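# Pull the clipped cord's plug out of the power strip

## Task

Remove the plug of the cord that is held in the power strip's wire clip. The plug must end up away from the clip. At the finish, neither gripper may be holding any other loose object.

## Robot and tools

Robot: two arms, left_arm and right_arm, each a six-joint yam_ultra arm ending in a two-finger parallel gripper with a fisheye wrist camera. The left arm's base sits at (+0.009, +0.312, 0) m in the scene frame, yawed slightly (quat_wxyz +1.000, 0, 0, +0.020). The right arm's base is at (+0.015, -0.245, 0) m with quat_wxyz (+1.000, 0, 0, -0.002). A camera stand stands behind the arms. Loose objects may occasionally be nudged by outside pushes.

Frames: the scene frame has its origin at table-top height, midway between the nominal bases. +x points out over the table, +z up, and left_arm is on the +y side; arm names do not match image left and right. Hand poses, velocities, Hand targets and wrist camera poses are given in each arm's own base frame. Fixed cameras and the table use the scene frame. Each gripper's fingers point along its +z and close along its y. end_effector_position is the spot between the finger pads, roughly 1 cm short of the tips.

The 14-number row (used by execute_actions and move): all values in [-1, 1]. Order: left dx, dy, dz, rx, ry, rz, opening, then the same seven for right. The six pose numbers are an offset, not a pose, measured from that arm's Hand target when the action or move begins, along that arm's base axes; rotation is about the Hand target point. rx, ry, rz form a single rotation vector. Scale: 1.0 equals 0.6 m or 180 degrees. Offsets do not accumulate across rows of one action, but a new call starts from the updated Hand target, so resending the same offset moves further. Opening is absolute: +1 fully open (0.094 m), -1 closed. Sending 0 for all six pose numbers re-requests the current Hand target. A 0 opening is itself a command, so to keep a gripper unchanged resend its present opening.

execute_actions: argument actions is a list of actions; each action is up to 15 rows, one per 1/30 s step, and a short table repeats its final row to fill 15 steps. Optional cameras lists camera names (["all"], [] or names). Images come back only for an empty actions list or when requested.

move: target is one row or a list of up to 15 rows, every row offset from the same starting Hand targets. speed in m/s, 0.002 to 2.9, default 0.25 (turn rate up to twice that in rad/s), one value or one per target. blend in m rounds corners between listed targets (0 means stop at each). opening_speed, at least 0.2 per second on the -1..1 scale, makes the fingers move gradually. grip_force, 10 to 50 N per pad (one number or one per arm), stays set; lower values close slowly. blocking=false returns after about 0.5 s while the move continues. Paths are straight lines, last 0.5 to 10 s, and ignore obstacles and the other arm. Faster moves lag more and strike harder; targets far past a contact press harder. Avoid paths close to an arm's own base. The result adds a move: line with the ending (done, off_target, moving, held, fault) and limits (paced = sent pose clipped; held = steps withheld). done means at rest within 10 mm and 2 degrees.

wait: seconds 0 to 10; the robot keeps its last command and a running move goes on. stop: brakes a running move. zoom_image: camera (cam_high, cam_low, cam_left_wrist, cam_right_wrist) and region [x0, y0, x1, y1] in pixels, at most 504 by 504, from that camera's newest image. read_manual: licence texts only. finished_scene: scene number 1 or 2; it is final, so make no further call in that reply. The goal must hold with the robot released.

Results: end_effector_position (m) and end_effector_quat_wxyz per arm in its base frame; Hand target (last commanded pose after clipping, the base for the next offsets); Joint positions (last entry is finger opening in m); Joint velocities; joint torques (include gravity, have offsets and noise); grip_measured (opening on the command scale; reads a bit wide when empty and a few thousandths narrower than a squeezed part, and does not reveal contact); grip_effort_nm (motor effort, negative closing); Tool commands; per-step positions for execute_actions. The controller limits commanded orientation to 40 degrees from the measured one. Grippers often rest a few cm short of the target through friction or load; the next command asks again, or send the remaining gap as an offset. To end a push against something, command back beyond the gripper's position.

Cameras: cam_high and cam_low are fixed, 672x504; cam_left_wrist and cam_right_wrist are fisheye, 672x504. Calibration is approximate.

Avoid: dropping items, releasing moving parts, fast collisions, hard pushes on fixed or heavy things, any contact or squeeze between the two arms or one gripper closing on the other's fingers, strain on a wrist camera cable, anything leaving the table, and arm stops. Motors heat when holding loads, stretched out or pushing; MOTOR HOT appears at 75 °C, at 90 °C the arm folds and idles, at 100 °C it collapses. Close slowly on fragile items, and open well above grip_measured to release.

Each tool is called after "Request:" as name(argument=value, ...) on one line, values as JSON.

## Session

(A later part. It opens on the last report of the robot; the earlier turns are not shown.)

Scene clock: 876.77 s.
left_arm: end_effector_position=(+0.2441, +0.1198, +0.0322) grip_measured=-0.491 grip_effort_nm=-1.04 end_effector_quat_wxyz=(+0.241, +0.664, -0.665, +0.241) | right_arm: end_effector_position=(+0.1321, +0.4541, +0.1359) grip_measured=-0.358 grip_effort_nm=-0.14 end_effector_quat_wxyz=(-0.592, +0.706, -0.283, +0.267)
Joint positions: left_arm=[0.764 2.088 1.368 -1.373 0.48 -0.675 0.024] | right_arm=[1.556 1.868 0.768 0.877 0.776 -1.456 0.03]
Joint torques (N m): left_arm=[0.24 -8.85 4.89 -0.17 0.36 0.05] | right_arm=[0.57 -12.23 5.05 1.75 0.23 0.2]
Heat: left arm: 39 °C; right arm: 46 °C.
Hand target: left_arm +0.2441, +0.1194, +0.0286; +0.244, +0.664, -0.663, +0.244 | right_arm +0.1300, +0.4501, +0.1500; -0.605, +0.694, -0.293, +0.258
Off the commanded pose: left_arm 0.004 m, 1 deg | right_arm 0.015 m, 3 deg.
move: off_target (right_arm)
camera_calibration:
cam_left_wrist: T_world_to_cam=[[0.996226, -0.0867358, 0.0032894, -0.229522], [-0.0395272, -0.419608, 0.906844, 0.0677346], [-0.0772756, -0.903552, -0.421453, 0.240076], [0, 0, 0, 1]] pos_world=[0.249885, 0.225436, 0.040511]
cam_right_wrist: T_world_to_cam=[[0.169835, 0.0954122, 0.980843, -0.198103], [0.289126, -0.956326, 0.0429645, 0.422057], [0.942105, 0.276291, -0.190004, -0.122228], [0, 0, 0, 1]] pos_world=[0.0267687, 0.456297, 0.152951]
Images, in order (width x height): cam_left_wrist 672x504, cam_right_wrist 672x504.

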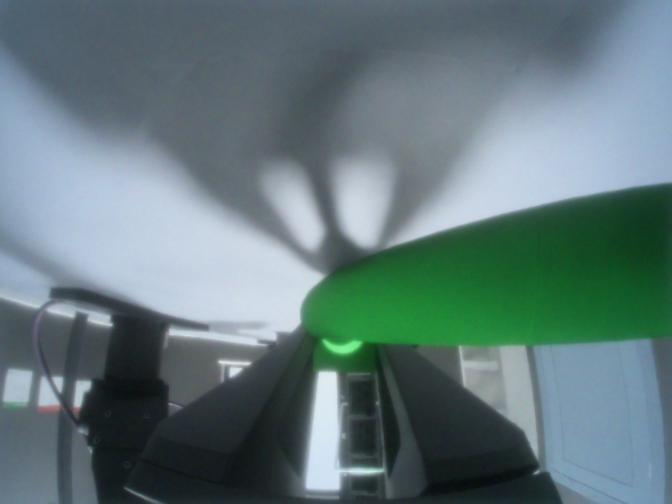

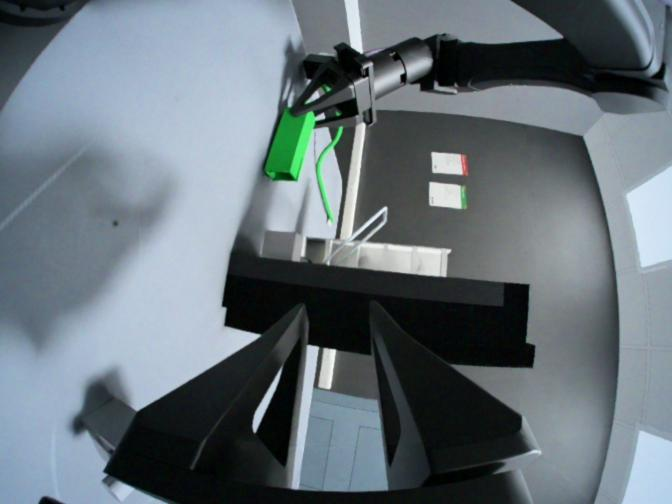

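Request:
move(target=[0.0, 0.0, -0.03, 0, 0, 0, -0.75, 0, 0, 0, 0, 0, 0, -0.36], speed=0.05, cameras=["cam_right_wrist"])

Request:
zoom_image(camera="cam_right_wrist", region=[240, 20, 400, 180])

Scene clock: 880.70 s.
left_arm: end_effector_position=(+0.2439, +0.1190, +0.0260) grip_measured=-0.491 grip_effort_nm=-1.04 end_effector_quat_wxyz=(+0.242, +0.665, -0.663, +0.244) | right_arm: end_effector_position=(+0.1321, +0.4541, +0.1359) grip_measured=-0.358 grip_effort_nm=-0.14 end_effector_quat_wxyz=(-0.592, +0.706, -0.283, +0.267)
Joint positions: left_arm=[0.766 2.101 1.355 -1.353 0.487 -0.674 0.024] | right_arm=[1.556 1.868 0.768 0.877 0.776 -1.456 0.03]
Joint torques (N m): left_arm=[0.05 -7.25 3.52 0.21 0.28 0.05] | right_arm=[0.55 -12.23 5.07 1.75 0.22 0.2]
Heat: left arm: 39 °C; right arm: 46 °C.
Hand target: left_arm +0.2441, +0.1194, +0.0105; +0.244, +0.664, -0.663, +0.244 | right_arm +0.1300, +0.4501, +0.1500; -0.605, +0.694, -0.293, +0.258
Off the commanded pose: left_arm 0.015 m, 0 deg | right_arm 0.015 m, 3 deg.
move: off_target (left_arm, right_arm)
camera_calibration:
cam_right_wrist: T_world_to_cam=[[0.169835, 0.0954122, 0.980843, -0.198103], [0.289126, -0.956326, 0.0429645, 0.422057], [0.942105, 0.276291, -0.190004, -0.122228], [0, 0, 0, 1]] pos_world=[0.0267687, 0.456297, 0.152951]
Images, in order (width x height): cam_right_wrist 672x504.

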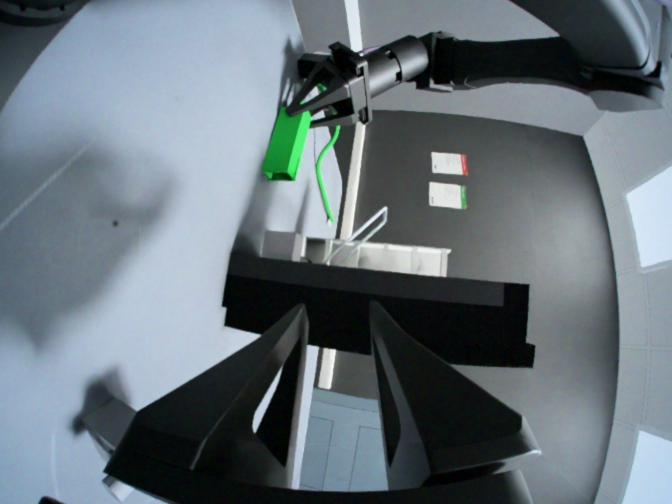

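Scaled by 3.150 from the camera's 672x504 image, which has a finer 960x720 frame.

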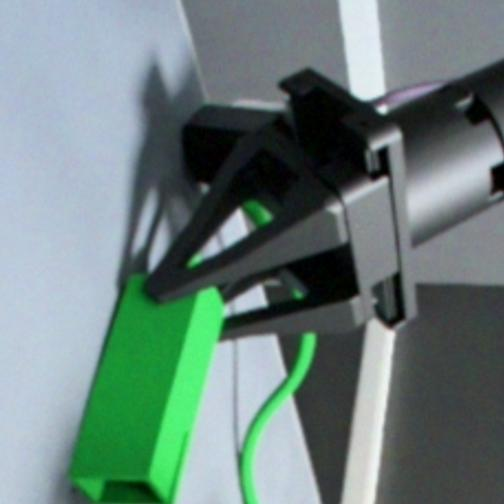

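Request:
move(target=[[0.0, 0.0, 0.02, 0, 0, 0, -0.75, 0, 0, 0, 0, 0, 0, -0.36], [0.0, 0.0, 0.021, 0, 0, 0, -0.1, 0, 0, 0, 0, 0, 0, -0.36], [0.0, 0.06, 0.13, 0, 0, 0, -0.1, 0, 0, 0, 0, 0, 0, -0.36]], speed=0.1, opening_speed=0.6, cameras=["cam_left_wrist", "cam_right_wrist", "cam_high"])

Scene clock: 886.47 s.
left_arm: end_effector_position=(+0.2418, +0.1503, +0.0734) grip_measured=-0.102 grip_effort_nm=0.12 end_effector_quat_wxyz=(+0.233, +0.675, -0.655, +0.246) | right_arm: end_effector_position=(+0.1321, +0.4541, +0.1359) grip_measured=-0.358 grip_effort_nm=-0.14 end_effector_quat_wxyz=(-0.592, +0.706, -0.283, +0.267)
Joint positions: left_arm=[0.838 2.089 1.546 -1.561 0.461 -0.634 0.042] | right_arm=[1.556 1.868 0.768 0.877 0.776 -1.456 0.03]
Joint torques (N m): left_arm=[0.23 -13.85 7.61 -0.42 0.22 0.01] | right_arm=[0.55 -12.23 5.07 1.75 0.22 0.2]
Heat: left arm: 38 °C; right arm: 46 °C.
Hand target: left_arm +0.2441, +0.1554, +0.0885; +0.244, +0.664, -0.663, +0.244 | right_arm +0.1300, +0.4501, +0.1500; -0.605, +0.694, -0.293, +0.258
Off the commanded pose: left_arm 0.016 m, 2 deg | right_arm 0.015 m, 3 deg.
joint sent to its limit (left arm) — joint 4 (wrist pitch), lower limit. The joint targets are off in orientation, not in position.
move: off_target (left_arm, right_arm)
camera_calibration:
cam_left_wrist: T_world_to_cam=[[0.998546, -0.0530174, 0.00977384, -0.230925], [-0.0313946, -0.424477, 0.904894, 0.0419981], [-0.0438263, -0.903885, -0.425524, 0.276989], [0, 0, 0, 1]] pos_world=[0.244047, 0.25595, 0.0821184]
cam_right_wrist: T_world_to_cam=[[0.169835, 0.0954122, 0.980843, -0.198103], [0.289126, -0.956326, 0.0429645, 0.422057], [0.942105, 0.276291, -0.190004, -0.122228], [0, 0, 0, 1]] pos_world=[0.0267687, 0.456297, 0.152951]
Images, in order (width x height): cam_high 672x504, cam_left_wrist 672x504, cam_right_wrist 672x504.

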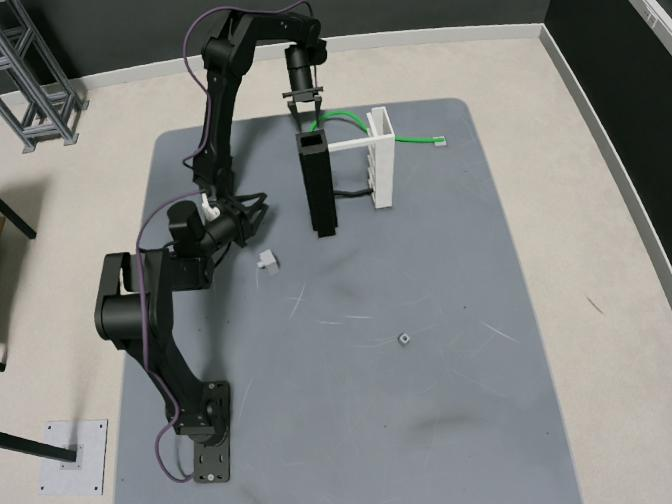

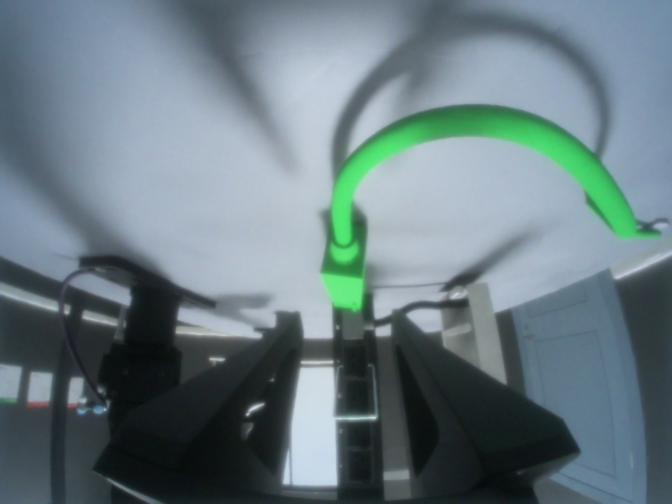

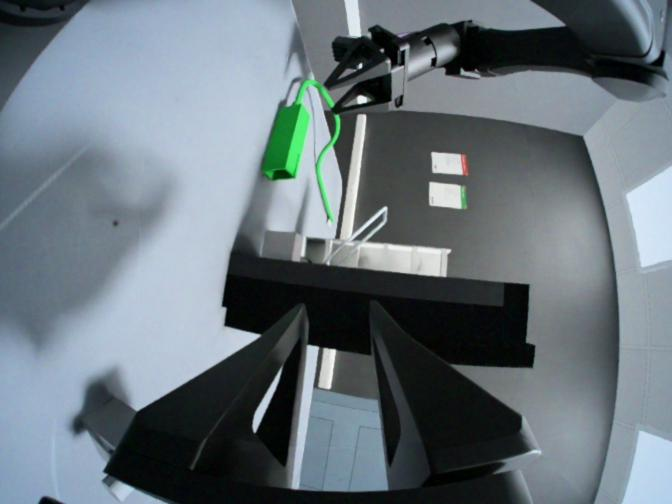

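Request:
finished_scene(scene=1)

The scene is finished: the task was done.


## Next scene

The same job, from a new start.

Request:
execute_actions(actions=[])

Request:
zoom_image(camera="cam_high", region=[200, 80, 520, 320])

Scene clock: 0.00 s.
left_arm: end_effector_position=(+0.2988, +0.0511, +0.1079) grip_measured=+1.000 grip_effort_nm=n/a end_effector_quat_wxyz=(+0.598, -0.218, +0.771, -0.003) | right_arm: end_effector_position=(+0.4592, +0.0284, +0.2615) grip_measured=+1.000 grip_effort_nm=n/a end_effector_quat_wxyz=(+0.484, +0.108, +0.860, -0.123)
Joint positions: left_arm=[0.029 0.935 0.051 0.588 -0.232 -0.351 0.094] | right_arm=[0.262 1.556 1.357 -0.424 0.539 0.23 0.094]
Joint velocities: within noise
Joint torques (N m): no reading
Heat: left arm: 29 °C; right arm: 30 °C.
Hand target: left_arm +0.3007, +0.0514, +0.1132; +0.604, -0.218, +0.767, -0.003 | right_arm +0.4580, +0.0271, +0.2658; +0.486, +0.109, +0.858, -0.124
Tool commands: left_gripper/opening=+1.0 right_gripper/opening=+1.0
camera_calibration:
cam_left_wrist: T_world_to_cam=[[0.367617, -0.910919, 0.187309, -0.0801575], [-0.579026, -0.381806, -0.720384, 0.307264], [0.727727, 0.156369, -0.667804, -0.0539485], [0, 0, 0, 1]] pos_world=[0.246641, 0.0527339, 0.200335]
cam_right_wrist: T_world_to_cam=[[-0.32364, -0.946105, 0.011899, 0.173274], [-0.798232, 0.266261, -0.540307, 0.532138], [0.508019, -0.184363, -0.841384, 0.0938456], [0, 0, 0, 1]] pos_world=[0.433173, 0.0395491, 0.364416]

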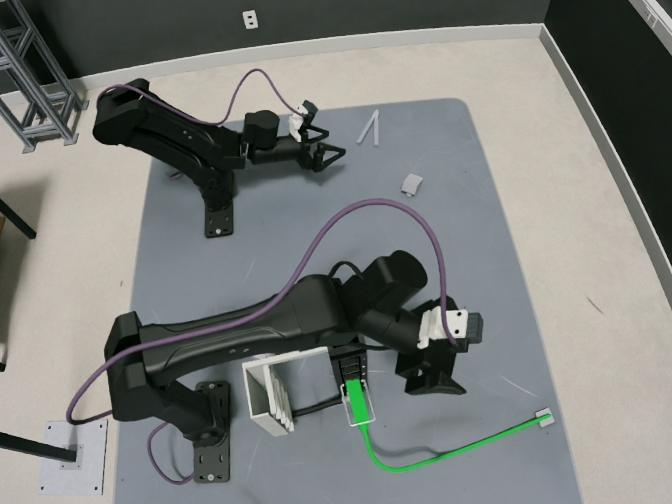

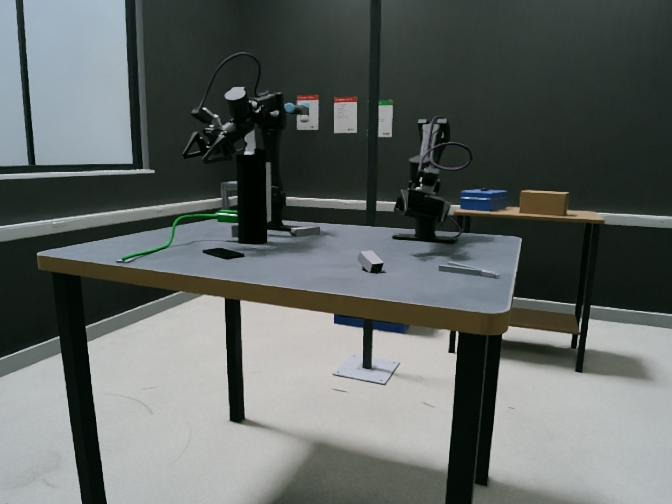

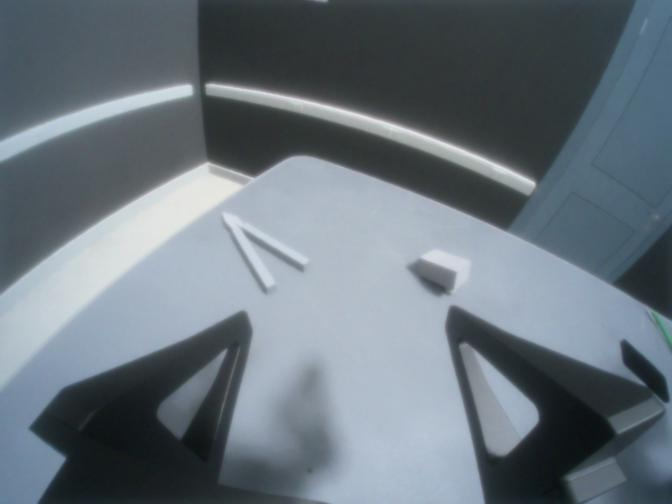

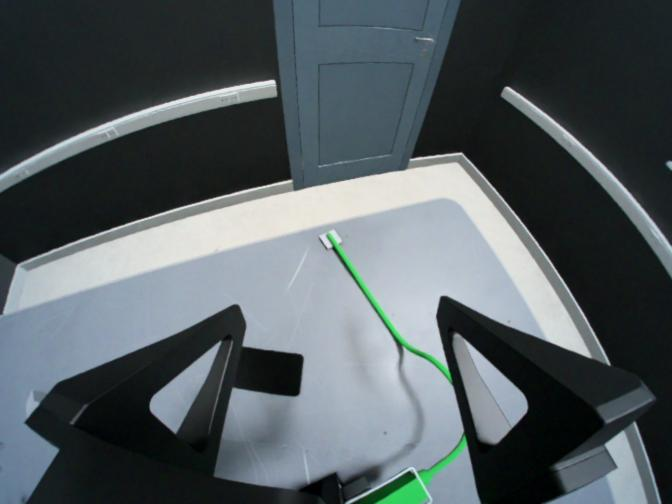

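Scaled by 1.575.

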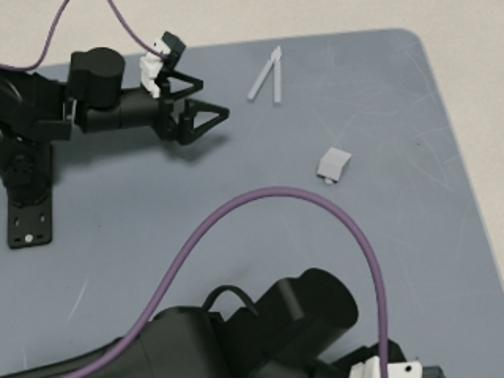

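Request:
move(target=[[0, 0, 0, 0, 0, 0, 1, -0.0633, -0.1452, 0.107, 0.1545, 0.142, 0.1, -0.489], [0, 0, 0, 0, 0, 0, 1, -0.2467, -0.2952, -0.1097, 0.309, 0.2841, 0.2, -0.489]], speed=0.3, blend=[0.03, 0], cameras=["cam_right_wrist", "cam_high"])

Request:
zoom_image(camera="cam_right_wrist", region=[220, 100, 500, 380])

Scene clock: 49.90 s.
left_arm: end_effector_position=(+0.2988, +0.0511, +0.1079) grip_measured=+1.000 grip_effort_nm=0.00 end_effector_quat_wxyz=(+0.598, -0.218, +0.771, -0.003) | right_arm: end_effector_position=(+0.3127, -0.1543, +0.1916) grip_measured=-0.487 grip_effort_nm=-0.15 end_effector_quat_wxyz=(+0.171, +0.086, +0.945, +0.266)
Joint positions: left_arm=[0.029 0.935 0.051 0.588 -0.232 -0.351 0.094] | right_arm=[-0.774 1.879 1.781 -1.557 -0.638 -0.621 0.024]
Joint torques (N m): left_arm=[0.01 -1.91 8.12 2.07 -0.07 0] | right_arm=[0.18 -12.11 5.96 0.15 -0.37 -0.14]
Heat: left arm: 35 °C; right arm: 34 °C.
Hand target: left_arm +0.3007, +0.0514, +0.1132; +0.604, -0.218, +0.767, -0.003 | right_arm +0.3100, -0.1500, +0.2001; +0.000, +0.000, +0.924, +0.383
Off the commanded pose: left_arm 0.006 m, 1 deg | right_arm 0.010 m, 26 deg.
joint sent to its limit (right arm) — joint 4 (wrist pitch), lower limit. The joint targets are off in orientation, not in position.
move: off_target (right_arm)
camera_calibration:
cam_right_wrist: T_world_to_cam=[[-0.144836, -0.801876, -0.57967, 0.0335932], [-0.985624, 0.0654177, 0.155773, 0.320294], [-0.08699, 0.593899, -0.799823, 0.373946], [0, 0, 0, 1]] pos_world=[0.353085, -0.216101, 0.26867]
Images, in order (width x height): cam_high 672x504, cam_right_wrist 672x504.

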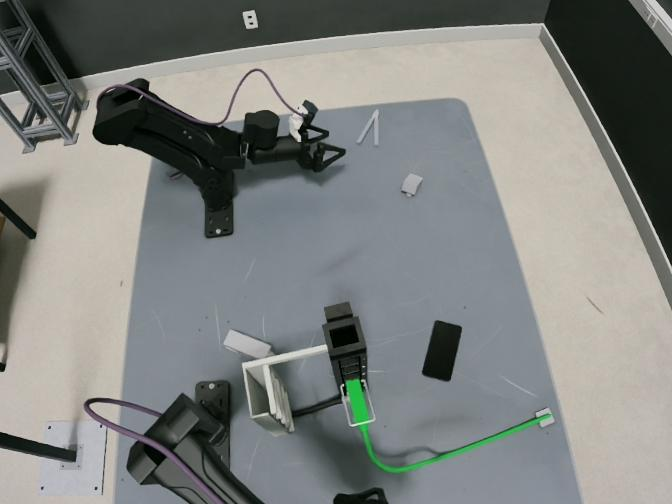

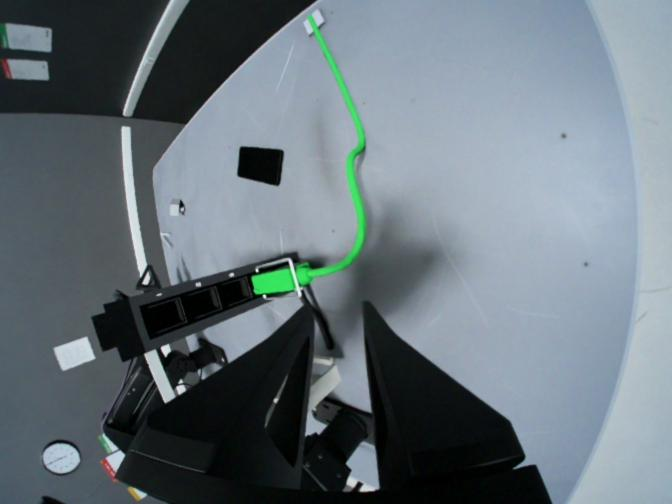

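Scaled by 1.800 from the camera's 672x504 image, which has a finer 960x720 frame.

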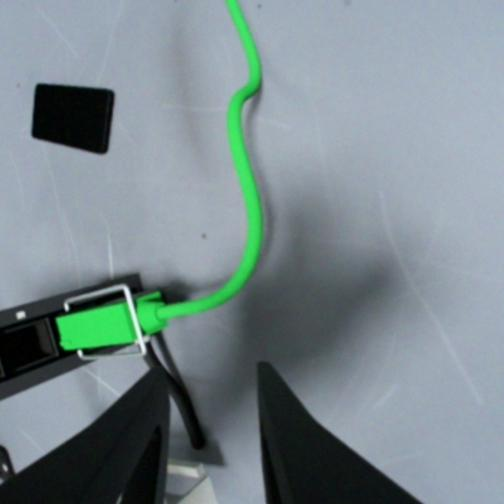

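Request:
move(target=[0, 0, 0, 0, 0, 0, 1, -0.0278, 0.1717, -0.1062, -0.0279, -0.0022, 0.0488, -0.489], speed=0.2, cameras=["cam_right_wrist"])

Request:
zoom_image(camera="cam_right_wrist", region=[220, 180, 430, 390])

Scene clock: 84.03 s.
left_arm: end_effector_position=(+0.2988, +0.0511, +0.1079) grip_measured=+1.000 grip_effort_nm=0.00 end_effector_quat_wxyz=(+0.598, -0.218, +0.771, -0.003) | right_arm: end_effector_position=(+0.2959, -0.0484, +0.1379) grip_measured=-0.487 grip_effort_nm=-0.15 end_effector_quat_wxyz=(+0.029, -0.049, +0.949, +0.309)
Joint positions: left_arm=[0.029 0.935 0.051 0.588 -0.232 -0.351 0.094] | right_arm=[-0.491 1.879 1.56 -1.559 -0.56 -0.684 0.024]
Joint torques (N m): left_arm=[0.02 -1.91 8.13 2.07 -0.07 0.01] | right_arm=[0.13 -9.11 5.37 -0.22 -0.25 -0.14]
Heat: left arm: 36 °C; right arm: 39 °C.
Hand target: left_arm +0.3007, +0.0514, +0.1132; +0.604, -0.218, +0.767, -0.003 | right_arm +0.2932, -0.0470, +0.1363; -0.026, -0.072, +0.937, +0.341
Off the commanded pose: left_arm 0.006 m, 1 deg | right_arm 0.003 m, 8 deg.
joint sent to its limit (right arm) — joint 4 (wrist pitch), lower limit. The joint targets are off in orientation, not in position.
move: off_target (right_arm)
camera_calibration:
cam_right_wrist: T_world_to_cam=[[0.0206317, -0.789384, -0.613553, 0.0412428], [-0.899838, -0.282123, 0.332715, 0.238576], [-0.435737, 0.545234, -0.716138, 0.356012], [0, 0, 0, 1]] pos_world=[0.368956, -0.0942456, 0.200881]
Images, in order (width x height): cam_right_wrist 672x504.

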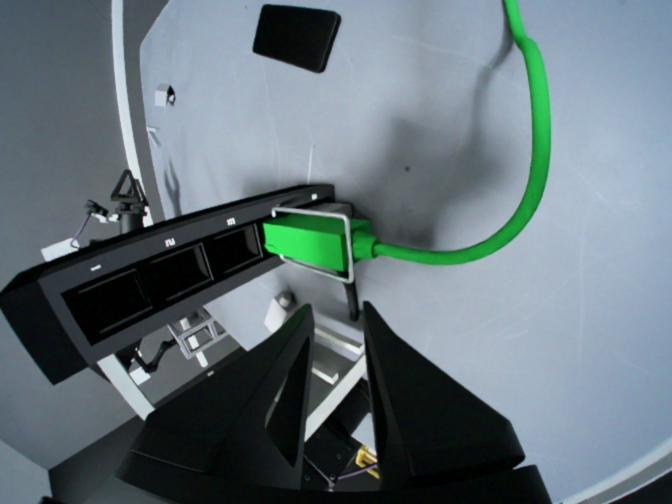

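Scaled by 2.400 from the camera's 672x504 image, which has a finer 960x720 frame.

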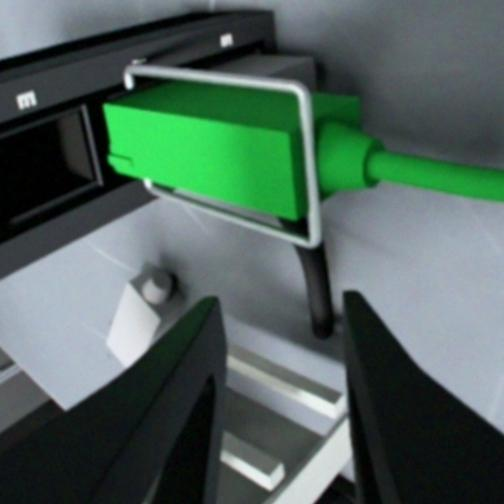

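Request:
move(target=[0, 0, 0, 0, 0, 0, 1, -0.0195, 0.0542, -0.0687, 0, 0, 0, -0.489], speed=0.12, cameras=["cam_right_wrist"])

Request:
zoom_image(camera="cam_right_wrist", region=[220, 180, 430, 390])

Scene clock: 91.57 s.
left_arm: end_effector_position=(+0.2988, +0.0511, +0.1079) grip_measured=+1.000 grip_effort_nm=0.00 end_effector_quat_wxyz=(+0.598, -0.218, +0.771, -0.003) | right_arm: end_effector_position=(+0.2772, -0.0161, +0.1047) grip_measured=-0.487 grip_effort_nm=-0.14 end_effector_quat_wxyz=(-0.027, -0.070, +0.940, +0.334)
Joint positions: left_arm=[0.029 0.935 0.051 0.588 -0.232 -0.351 0.094] | right_arm=[-0.415 1.899 1.419 -1.505 -0.561 -0.684 0.024]
Joint torques (N m): left_arm=[-0.01 -1.89 8.12 2.07 -0.07 0.01] | right_arm=[0.35 -6.89 5.15 -0.09 -0.39 -0.07]
Heat: left arm: 36 °C; right arm: 38 °C.
Hand target: left_arm +0.3007, +0.0514, +0.1132; +0.604, -0.218, +0.767, -0.003 | right_arm +0.2815, -0.0144, +0.0951; -0.026, -0.072, +0.937, +0.341
Off the commanded pose: left_arm 0.006 m, 1 deg | right_arm 0.011 m, 1 deg.
move: off_target (right_arm)
camera_calibration:
cam_right_wrist: T_world_to_cam=[[0.0188487, -0.757451, -0.652619, 0.0518523], [-0.840377, -0.365635, 0.400097, 0.217018], [-0.541674, 0.540905, -0.643436, 0.328059], [0, 0, 0, 1]] pos_world=[0.3591, -0.0588235, 0.158097]
Images, in order (width x height): cam_right_wrist 672x504.

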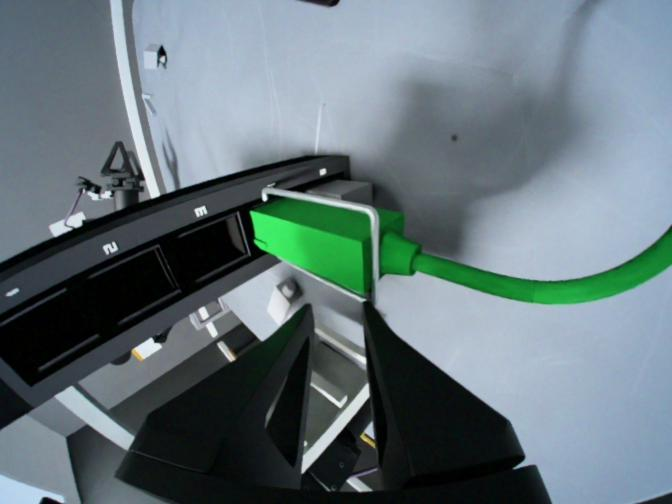

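Scaled by 2.400 from the camera's 672x504 image, which has a finer 960x720 frame.

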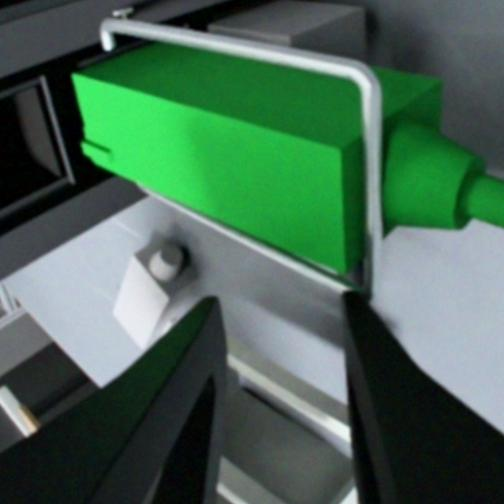

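Request:
move(target=[[0, 0, 0, 0, 0, 0, 1, 0.0142, -0.0353, 0.0255, 0, 0, 0, -0.489], [0, 0, 0, 0, 0, 0, 1, 0.0132, -0.0018, -0.018, 0, 0, 0, -0.489]], speed=0.12, cameras=["cam_right_wrist"])

Request:
zoom_image(camera="cam_right_wrist", region=[220, 180, 430, 390])

Scene clock: 99.03 s.
left_arm: end_effector_position=(+0.2988, +0.0511, +0.1079) grip_measured=+1.000 grip_effort_nm=-0.01 end_effector_quat_wxyz=(+0.598, -0.218, +0.771, -0.003) | right_arm: end_effector_position=(+0.2858, -0.0177, +0.0929) grip_measured=-0.487 grip_effort_nm=-0.14 end_effector_quat_wxyz=(-0.026, -0.075, +0.940, +0.331)
Joint positions: left_arm=[0.029 0.935 0.051 0.588 -0.232 -0.351 0.094] | right_arm=[-0.406 1.937 1.428 -1.466 -0.558 -0.683 0.024]
Joint torques (N m): left_arm=[0.02 -1.91 8.13 2.07 -0.06 0.01] | right_arm=[0.12 -7.19 5.24 -0.13 -0.45 0]
Heat: left arm: 36 °C; right arm: 37 °C.
Hand target: left_arm +0.3007, +0.0514, +0.1132; +0.604, -0.218, +0.767, -0.003 | right_arm +0.2895, -0.0156, +0.0843; -0.026, -0.072, +0.937, +0.341
Off the commanded pose: left_arm 0.006 m, 1 deg | right_arm 0.010 m, 1 deg.
move: done
camera_calibration:
cam_right_wrist: T_world_to_cam=[[0.0307087, -0.761276, -0.647701, 0.0388401], [-0.839461, -0.371386, 0.396708, 0.228298], [-0.542551, 0.531537, -0.650466, 0.326887], [0, 0, 0, 1]] pos_world=[0.367807, -0.0593984, 0.147218]
Images, in order (width x height): cam_right_wrist 672x504.

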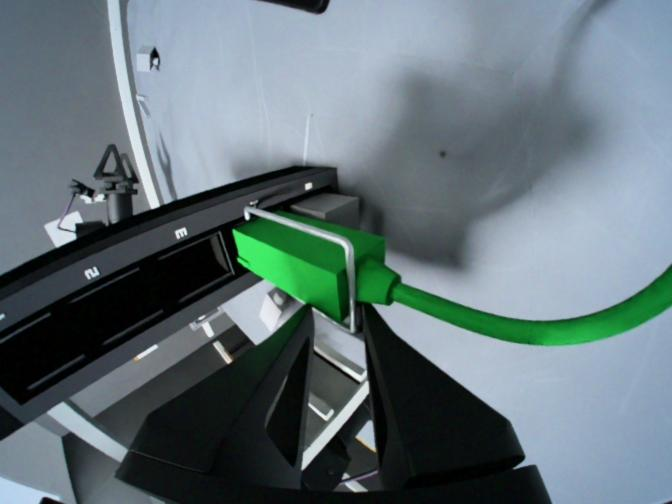

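Scaled by 2.400 from the camera's 672x504 image, which has a finer 960x720 frame.

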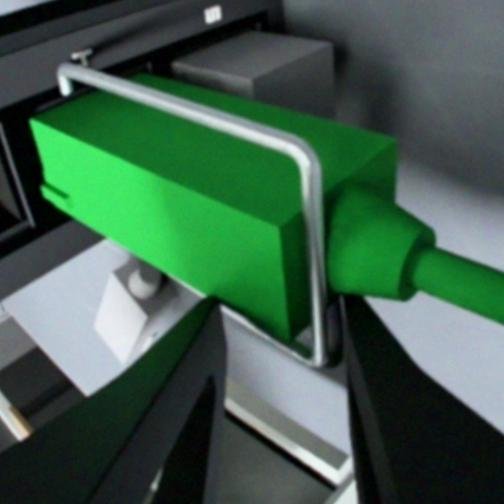

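Request:
move(target=[[0, 0, 0, 0, 0, 0, 1, -0.003, 0.0198, 0.0583, 0, 0, 0, -0.489], [0, 0, 0, 0, 0, 0, 1, -0.0053, 0.0346, 0.1183, 0, 0, 0, -0.489]], speed=0.08, blend=[0.01, 0], cameras=["cam_right_wrist"])

Request:
zoom_image(camera="cam_right_wrist", region=[180, 160, 460, 440])

Scene clock: 105.93 s.
left_arm: end_effector_position=(+0.2988, +0.0511, +0.1079) grip_measured=+1.000 grip_effort_nm=-0.01 end_effector_quat_wxyz=(+0.598, -0.218, +0.771, -0.003) | right_arm: end_effector_position=(+0.2820, +0.0009, +0.1412) grip_measured=-0.487 grip_effort_nm=-0.14 end_effector_quat_wxyz=(-0.011, -0.053, +0.945, +0.322)
Joint positions: left_arm=[0.029 0.935 0.051 0.588 -0.232 -0.351 0.094] | right_arm=[-0.359 1.811 1.474 -1.556 -0.581 -0.568 0.024]
Joint torques (N m): left_arm=[0.01 -1.89 8.12 2.07 -0.07 0] | right_arm=[0.64 -11.04 7.98 -0.27 -0.53 0.01]
Heat: left arm: 37 °C; right arm: 37 °C.
Hand target: left_arm +0.3007, +0.0514, +0.1132; +0.604, -0.218, +0.767, -0.003 | right_arm +0.2863, +0.0052, +0.1553; -0.026, -0.072, +0.937, +0.341
Off the commanded pose: left_arm 0.006 m, 1 deg | right_arm 0.015 m, 4 deg.
joint sent to its limit (right arm) — joint 4 (wrist pitch), lower limit. The joint targets are off in orientation, not in position.
move: off_target (right_arm)
camera_calibration:
cam_right_wrist: T_world_to_cam=[[-0.000547068, -0.774486, -0.632591, 0.0911282], [-0.863168, -0.31904, 0.39135, 0.220265], [-0.504917, 0.546246, -0.668337, 0.338201], [0, 0, 0, 1]] pos_world=[0.360939, -0.0438902, 0.197478]
Images, in order (width x height): cam_right_wrist 672x504.

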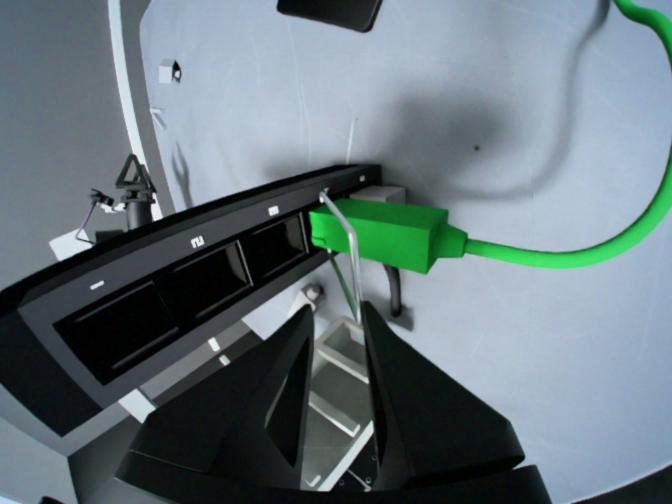

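Scaled by 1.800 from the camera's 672x504 image, which has a finer 960x720 frame.

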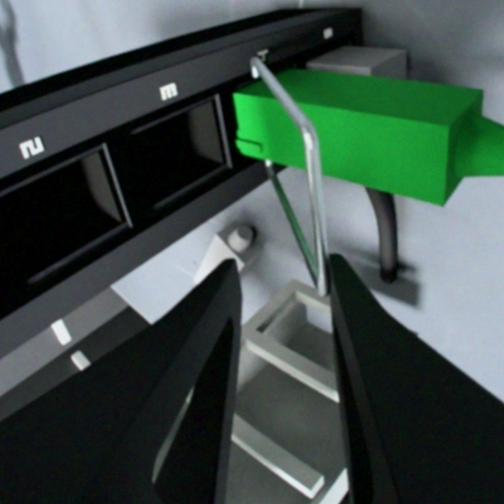

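Request:
move(target=[[0, 0, 0, 0, 0, 0, 1, 0.01, -0.0917, 0.05, 0, 0, 0, -0.489], [0, 0, 0, 0, 0, 0, 1, 0.0472, -0.1003, -0.0172, -0.049, 0.318, -0.3833, -0.064], [0, 0, 0, 0, 0, 0, 1, 0.0438, -0.0657, -0.0597, -0.049, 0.318, -0.3833, -0.064]], speed=0.2, blend=[0.015, 0.01, 0], cameras=["cam_right_wrist"])

Request:
zoom_image(camera="cam_right_wrist", region=[230, 220, 440, 430])

Scene clock: 123.47 s.
left_arm: end_effector_position=(+0.2988, +0.0511, +0.1079) grip_measured=+1.000 grip_effort_nm=-0.01 end_effector_quat_wxyz=(+0.598, -0.218, +0.771, -0.003) | right_arm: end_effector_position=(+0.3142, -0.0362, +0.1283) grip_measured=-0.066 grip_effort_nm=0.09 end_effector_quat_wxyz=(-0.215, +0.621, +0.716, +0.235)
Joint positions: left_arm=[0.029 0.935 0.051 0.588 -0.232 -0.351 0.094] | right_arm=[-0.432 1.961 1.624 -1.558 -0.572 0.901 0.044]
Joint torques (N m): left_arm=[0.01 -1.89 8.1 2.07 -0.07 0] | right_arm=[0.24 -7.58 5.65 -0.26 -0.29 -0.02]
Heat: left arm: 37 °C; right arm: 37 °C.
Hand target: left_arm +0.3007, +0.0514, +0.1132; +0.604, -0.218, +0.767, -0.003 | right_arm +0.3126, -0.0342, +0.1195; -0.260, +0.612, +0.713, +0.222
Off the commanded pose: left_arm 0.006 m, 1 deg | right_arm 0.009 m, 5 deg.
joint sent to its limit (right arm) — joint 4 (wrist pitch), lower limit. The joint targets are off in orientation, not in position.
move: off_target (right_arm); blend cut to 0 m at target 2; target 2's new opening was sent with right_arm's hand 0.006 m and 11 deg from that target
camera_calibration:
cam_right_wrist: T_world_to_cam=[[-0.99893, -0.0258766, -0.0383437, 0.318734], [-0.045759, 0.431296, 0.901049, -0.0537781], [-0.00677863, 0.901839, -0.432018, 0.192169], [0, 0, 0, 1]] pos_world=[0.317235, -0.141864, 0.143699]
Images, in order (width x height): cam_right_wrist 672x504.

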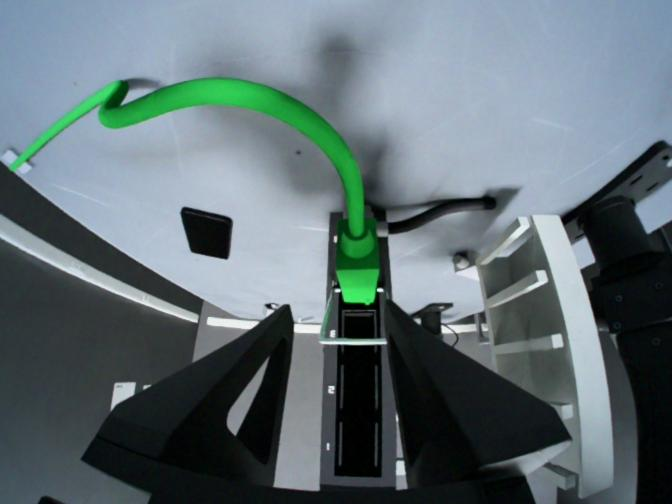

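Scaled by 2.400 from the camera's 672x504 image, which has a finer 960x720 frame.

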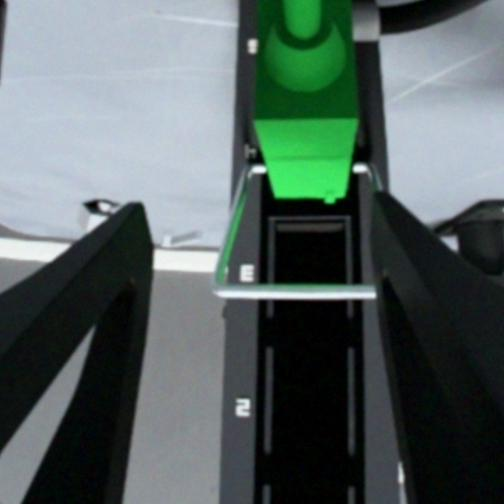

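Request:
move(target=[[0, 0, 0, 0, 0, 0, 1, -0.0217, 0.042, -0.0733, 0, 0, 0, -0.064], [0, 0, 0, 0, 0, 0, 1, -0.0217, 0.042, -0.0733, 0, 0, 0, -0.75]], speed=0.12, opening_speed=0.8, cameras=["cam_right_wrist"])

Request:
zoom_image(camera="cam_right_wrist", region=[230, 220, 440, 430])

Scene clock: 137.40 s.
left_arm: end_effector_position=(+0.2988, +0.0511, +0.1079) grip_measured=+1.000 grip_effort_nm=-0.01 end_effector_quat_wxyz=(+0.598, -0.218, +0.771, -0.003) | right_arm: end_effector_position=(+0.3022, -0.0124, +0.0841) grip_measured=-0.499 grip_effort_nm=-1.06 end_effector_quat_wxyz=(-0.241, +0.609, +0.721, +0.226)
Joint positions: left_arm=[0.029 0.935 0.051 0.588 -0.232 -0.351 0.094] | right_arm=[-0.379 1.966 1.439 -1.404 -0.582 0.916 0.024]
Joint torques (N m): left_arm=[0.01 -1.91 8.12 2.07 -0.07 0] | right_arm=[0.29 -7.34 5.24 -0.29 -0.34 0.07]
Heat: left arm: 37 °C; right arm: 36 °C.
Hand target: left_arm +0.3007, +0.0514, +0.1132; +0.604, -0.218, +0.767, -0.003 | right_arm +0.2995, -0.0091, +0.0754; -0.260, +0.612, +0.713, +0.222
Off the commanded pose: left_arm 0.006 m, 1 deg | right_arm 0.010 m, 2 deg.
move: done
camera_calibration:
cam_right_wrist: T_world_to_cam=[[-0.997955, -0.0639244, -0.000179793, 0.301772], [-0.0264317, 0.410073, 0.911669, -0.0317502], [-0.0582042, 0.90981, -0.410924, 0.16535], [0, 0, 0, 1]] pos_world=[0.30994, -0.118126, 0.0969463]
Images, in order (width x height): cam_right_wrist 672x504.

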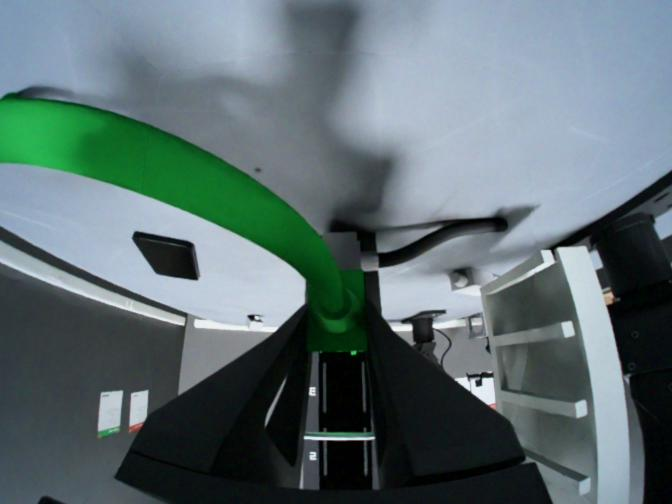

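Scaled by 2.400 from the camera's 672x504 image, which has a finer 960x720 frame.

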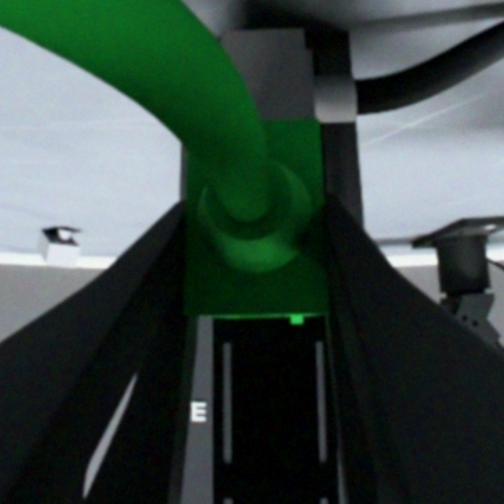

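Request:
move(target=[[0, 0, 0, 0, 0, 0, 1, 0.0204, -0.1317, 0.0145, 0, 0, 0, -0.75], [0, 0, 0, 0, 0, 0, 1, 0.0306, -0.1976, 0.0145, 0, 0, 0, -0.75], [0, 0, 0, 0, 0, 0, 1, 0.0306, -0.1976, -0.1057, 0, 0, 0, -0.75], [0, 0, 0, 0, 0, 0, 1, 0.0306, -0.1976, -0.0957, 0, 0, 0, -0.1], [0, 0, 0, 0, 0, 0, 1, 0.0306, -0.2776, 0.0243, 0, 0, 0, -0.1]], speed=[0.08, 0.15, 0.1, 0.1, 0.15], blend=[0.01, 0.01, 0, 0, 0], opening_speed=0.8, cameras=["cam_right_wrist", "cam_high"])

Scene clock: 150.90 s.
left_arm: end_effector_position=(+0.2988, +0.0511, +0.1079) grip_measured=+1.000 grip_effort_nm=-0.01 end_effector_quat_wxyz=(+0.598, -0.218, +0.771, -0.003) | right_arm: end_effector_position=(+0.3175, -0.1718, +0.0778) grip_measured=-0.102 grip_effort_nm=0.08 end_effector_quat_wxyz=(-0.164, +0.645, +0.709, +0.233)
Joint positions: left_arm=[0.029 0.935 0.051 0.588 -0.232 -0.351 0.094] | right_arm=[-0.726 2.23 1.861 -1.555 -0.467 0.667 0.042]
Joint torques (N m): left_arm=[-0.01 -1.91 8.12 2.07 -0.07 0] | right_arm=[-0.12 -15.05 7.28 -0.36 -0.11 0.08]
Heat: left arm: 37 °C; right arm: 36 °C.
Hand target: left_arm +0.3007, +0.0514, +0.1132; +0.604, -0.218, +0.767, -0.003 | right_arm +0.3179, -0.1755, +0.0901; -0.260, +0.612, +0.713, +0.222
Off the commanded pose: left_arm 0.006 m, 1 deg | right_arm 0.013 m, 12 deg.
joint sent to its limit (right arm) — joint 4 (wrist pitch), lower limit. The joint targets are off in orientation, not in position.
move: off_target (right_arm); target 4's new opening was sent with right_arm's hand 0.015 m and 1 deg from that target
camera_calibration:
cam_right_wrist: T_world_to_cam=[[-0.994931, 0.0355012, -0.0940883, 0.330219], [-0.0638136, 0.500229, 0.863538, 0.0708748], [0.0777224, 0.865165, -0.495428, 0.264413], [0, 0, 0, 1]] pos_world=[0.312517, -0.275937, 0.100864]
Images, in order (width x height): cam_high 672x504, cam_right_wrist 672x504.

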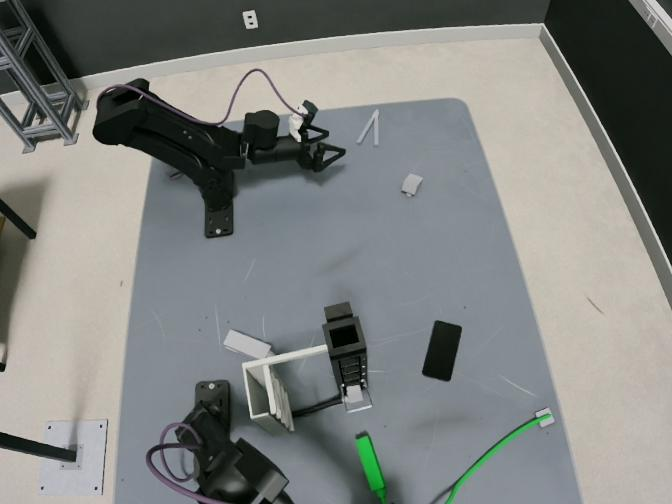

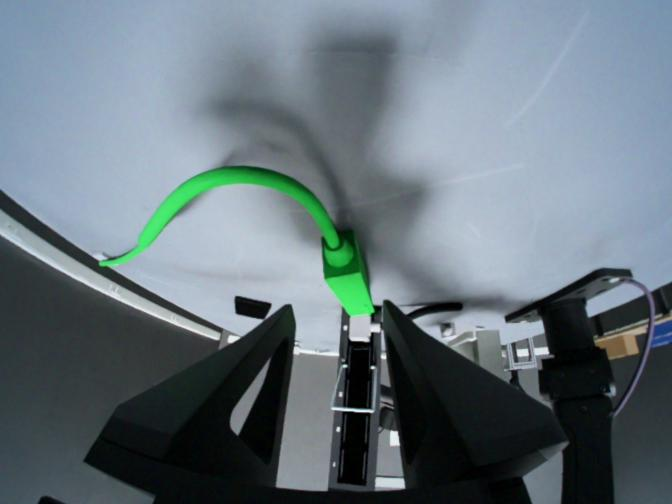

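Request:
finished_scene(scene=2)

The scene is finished: the task was done.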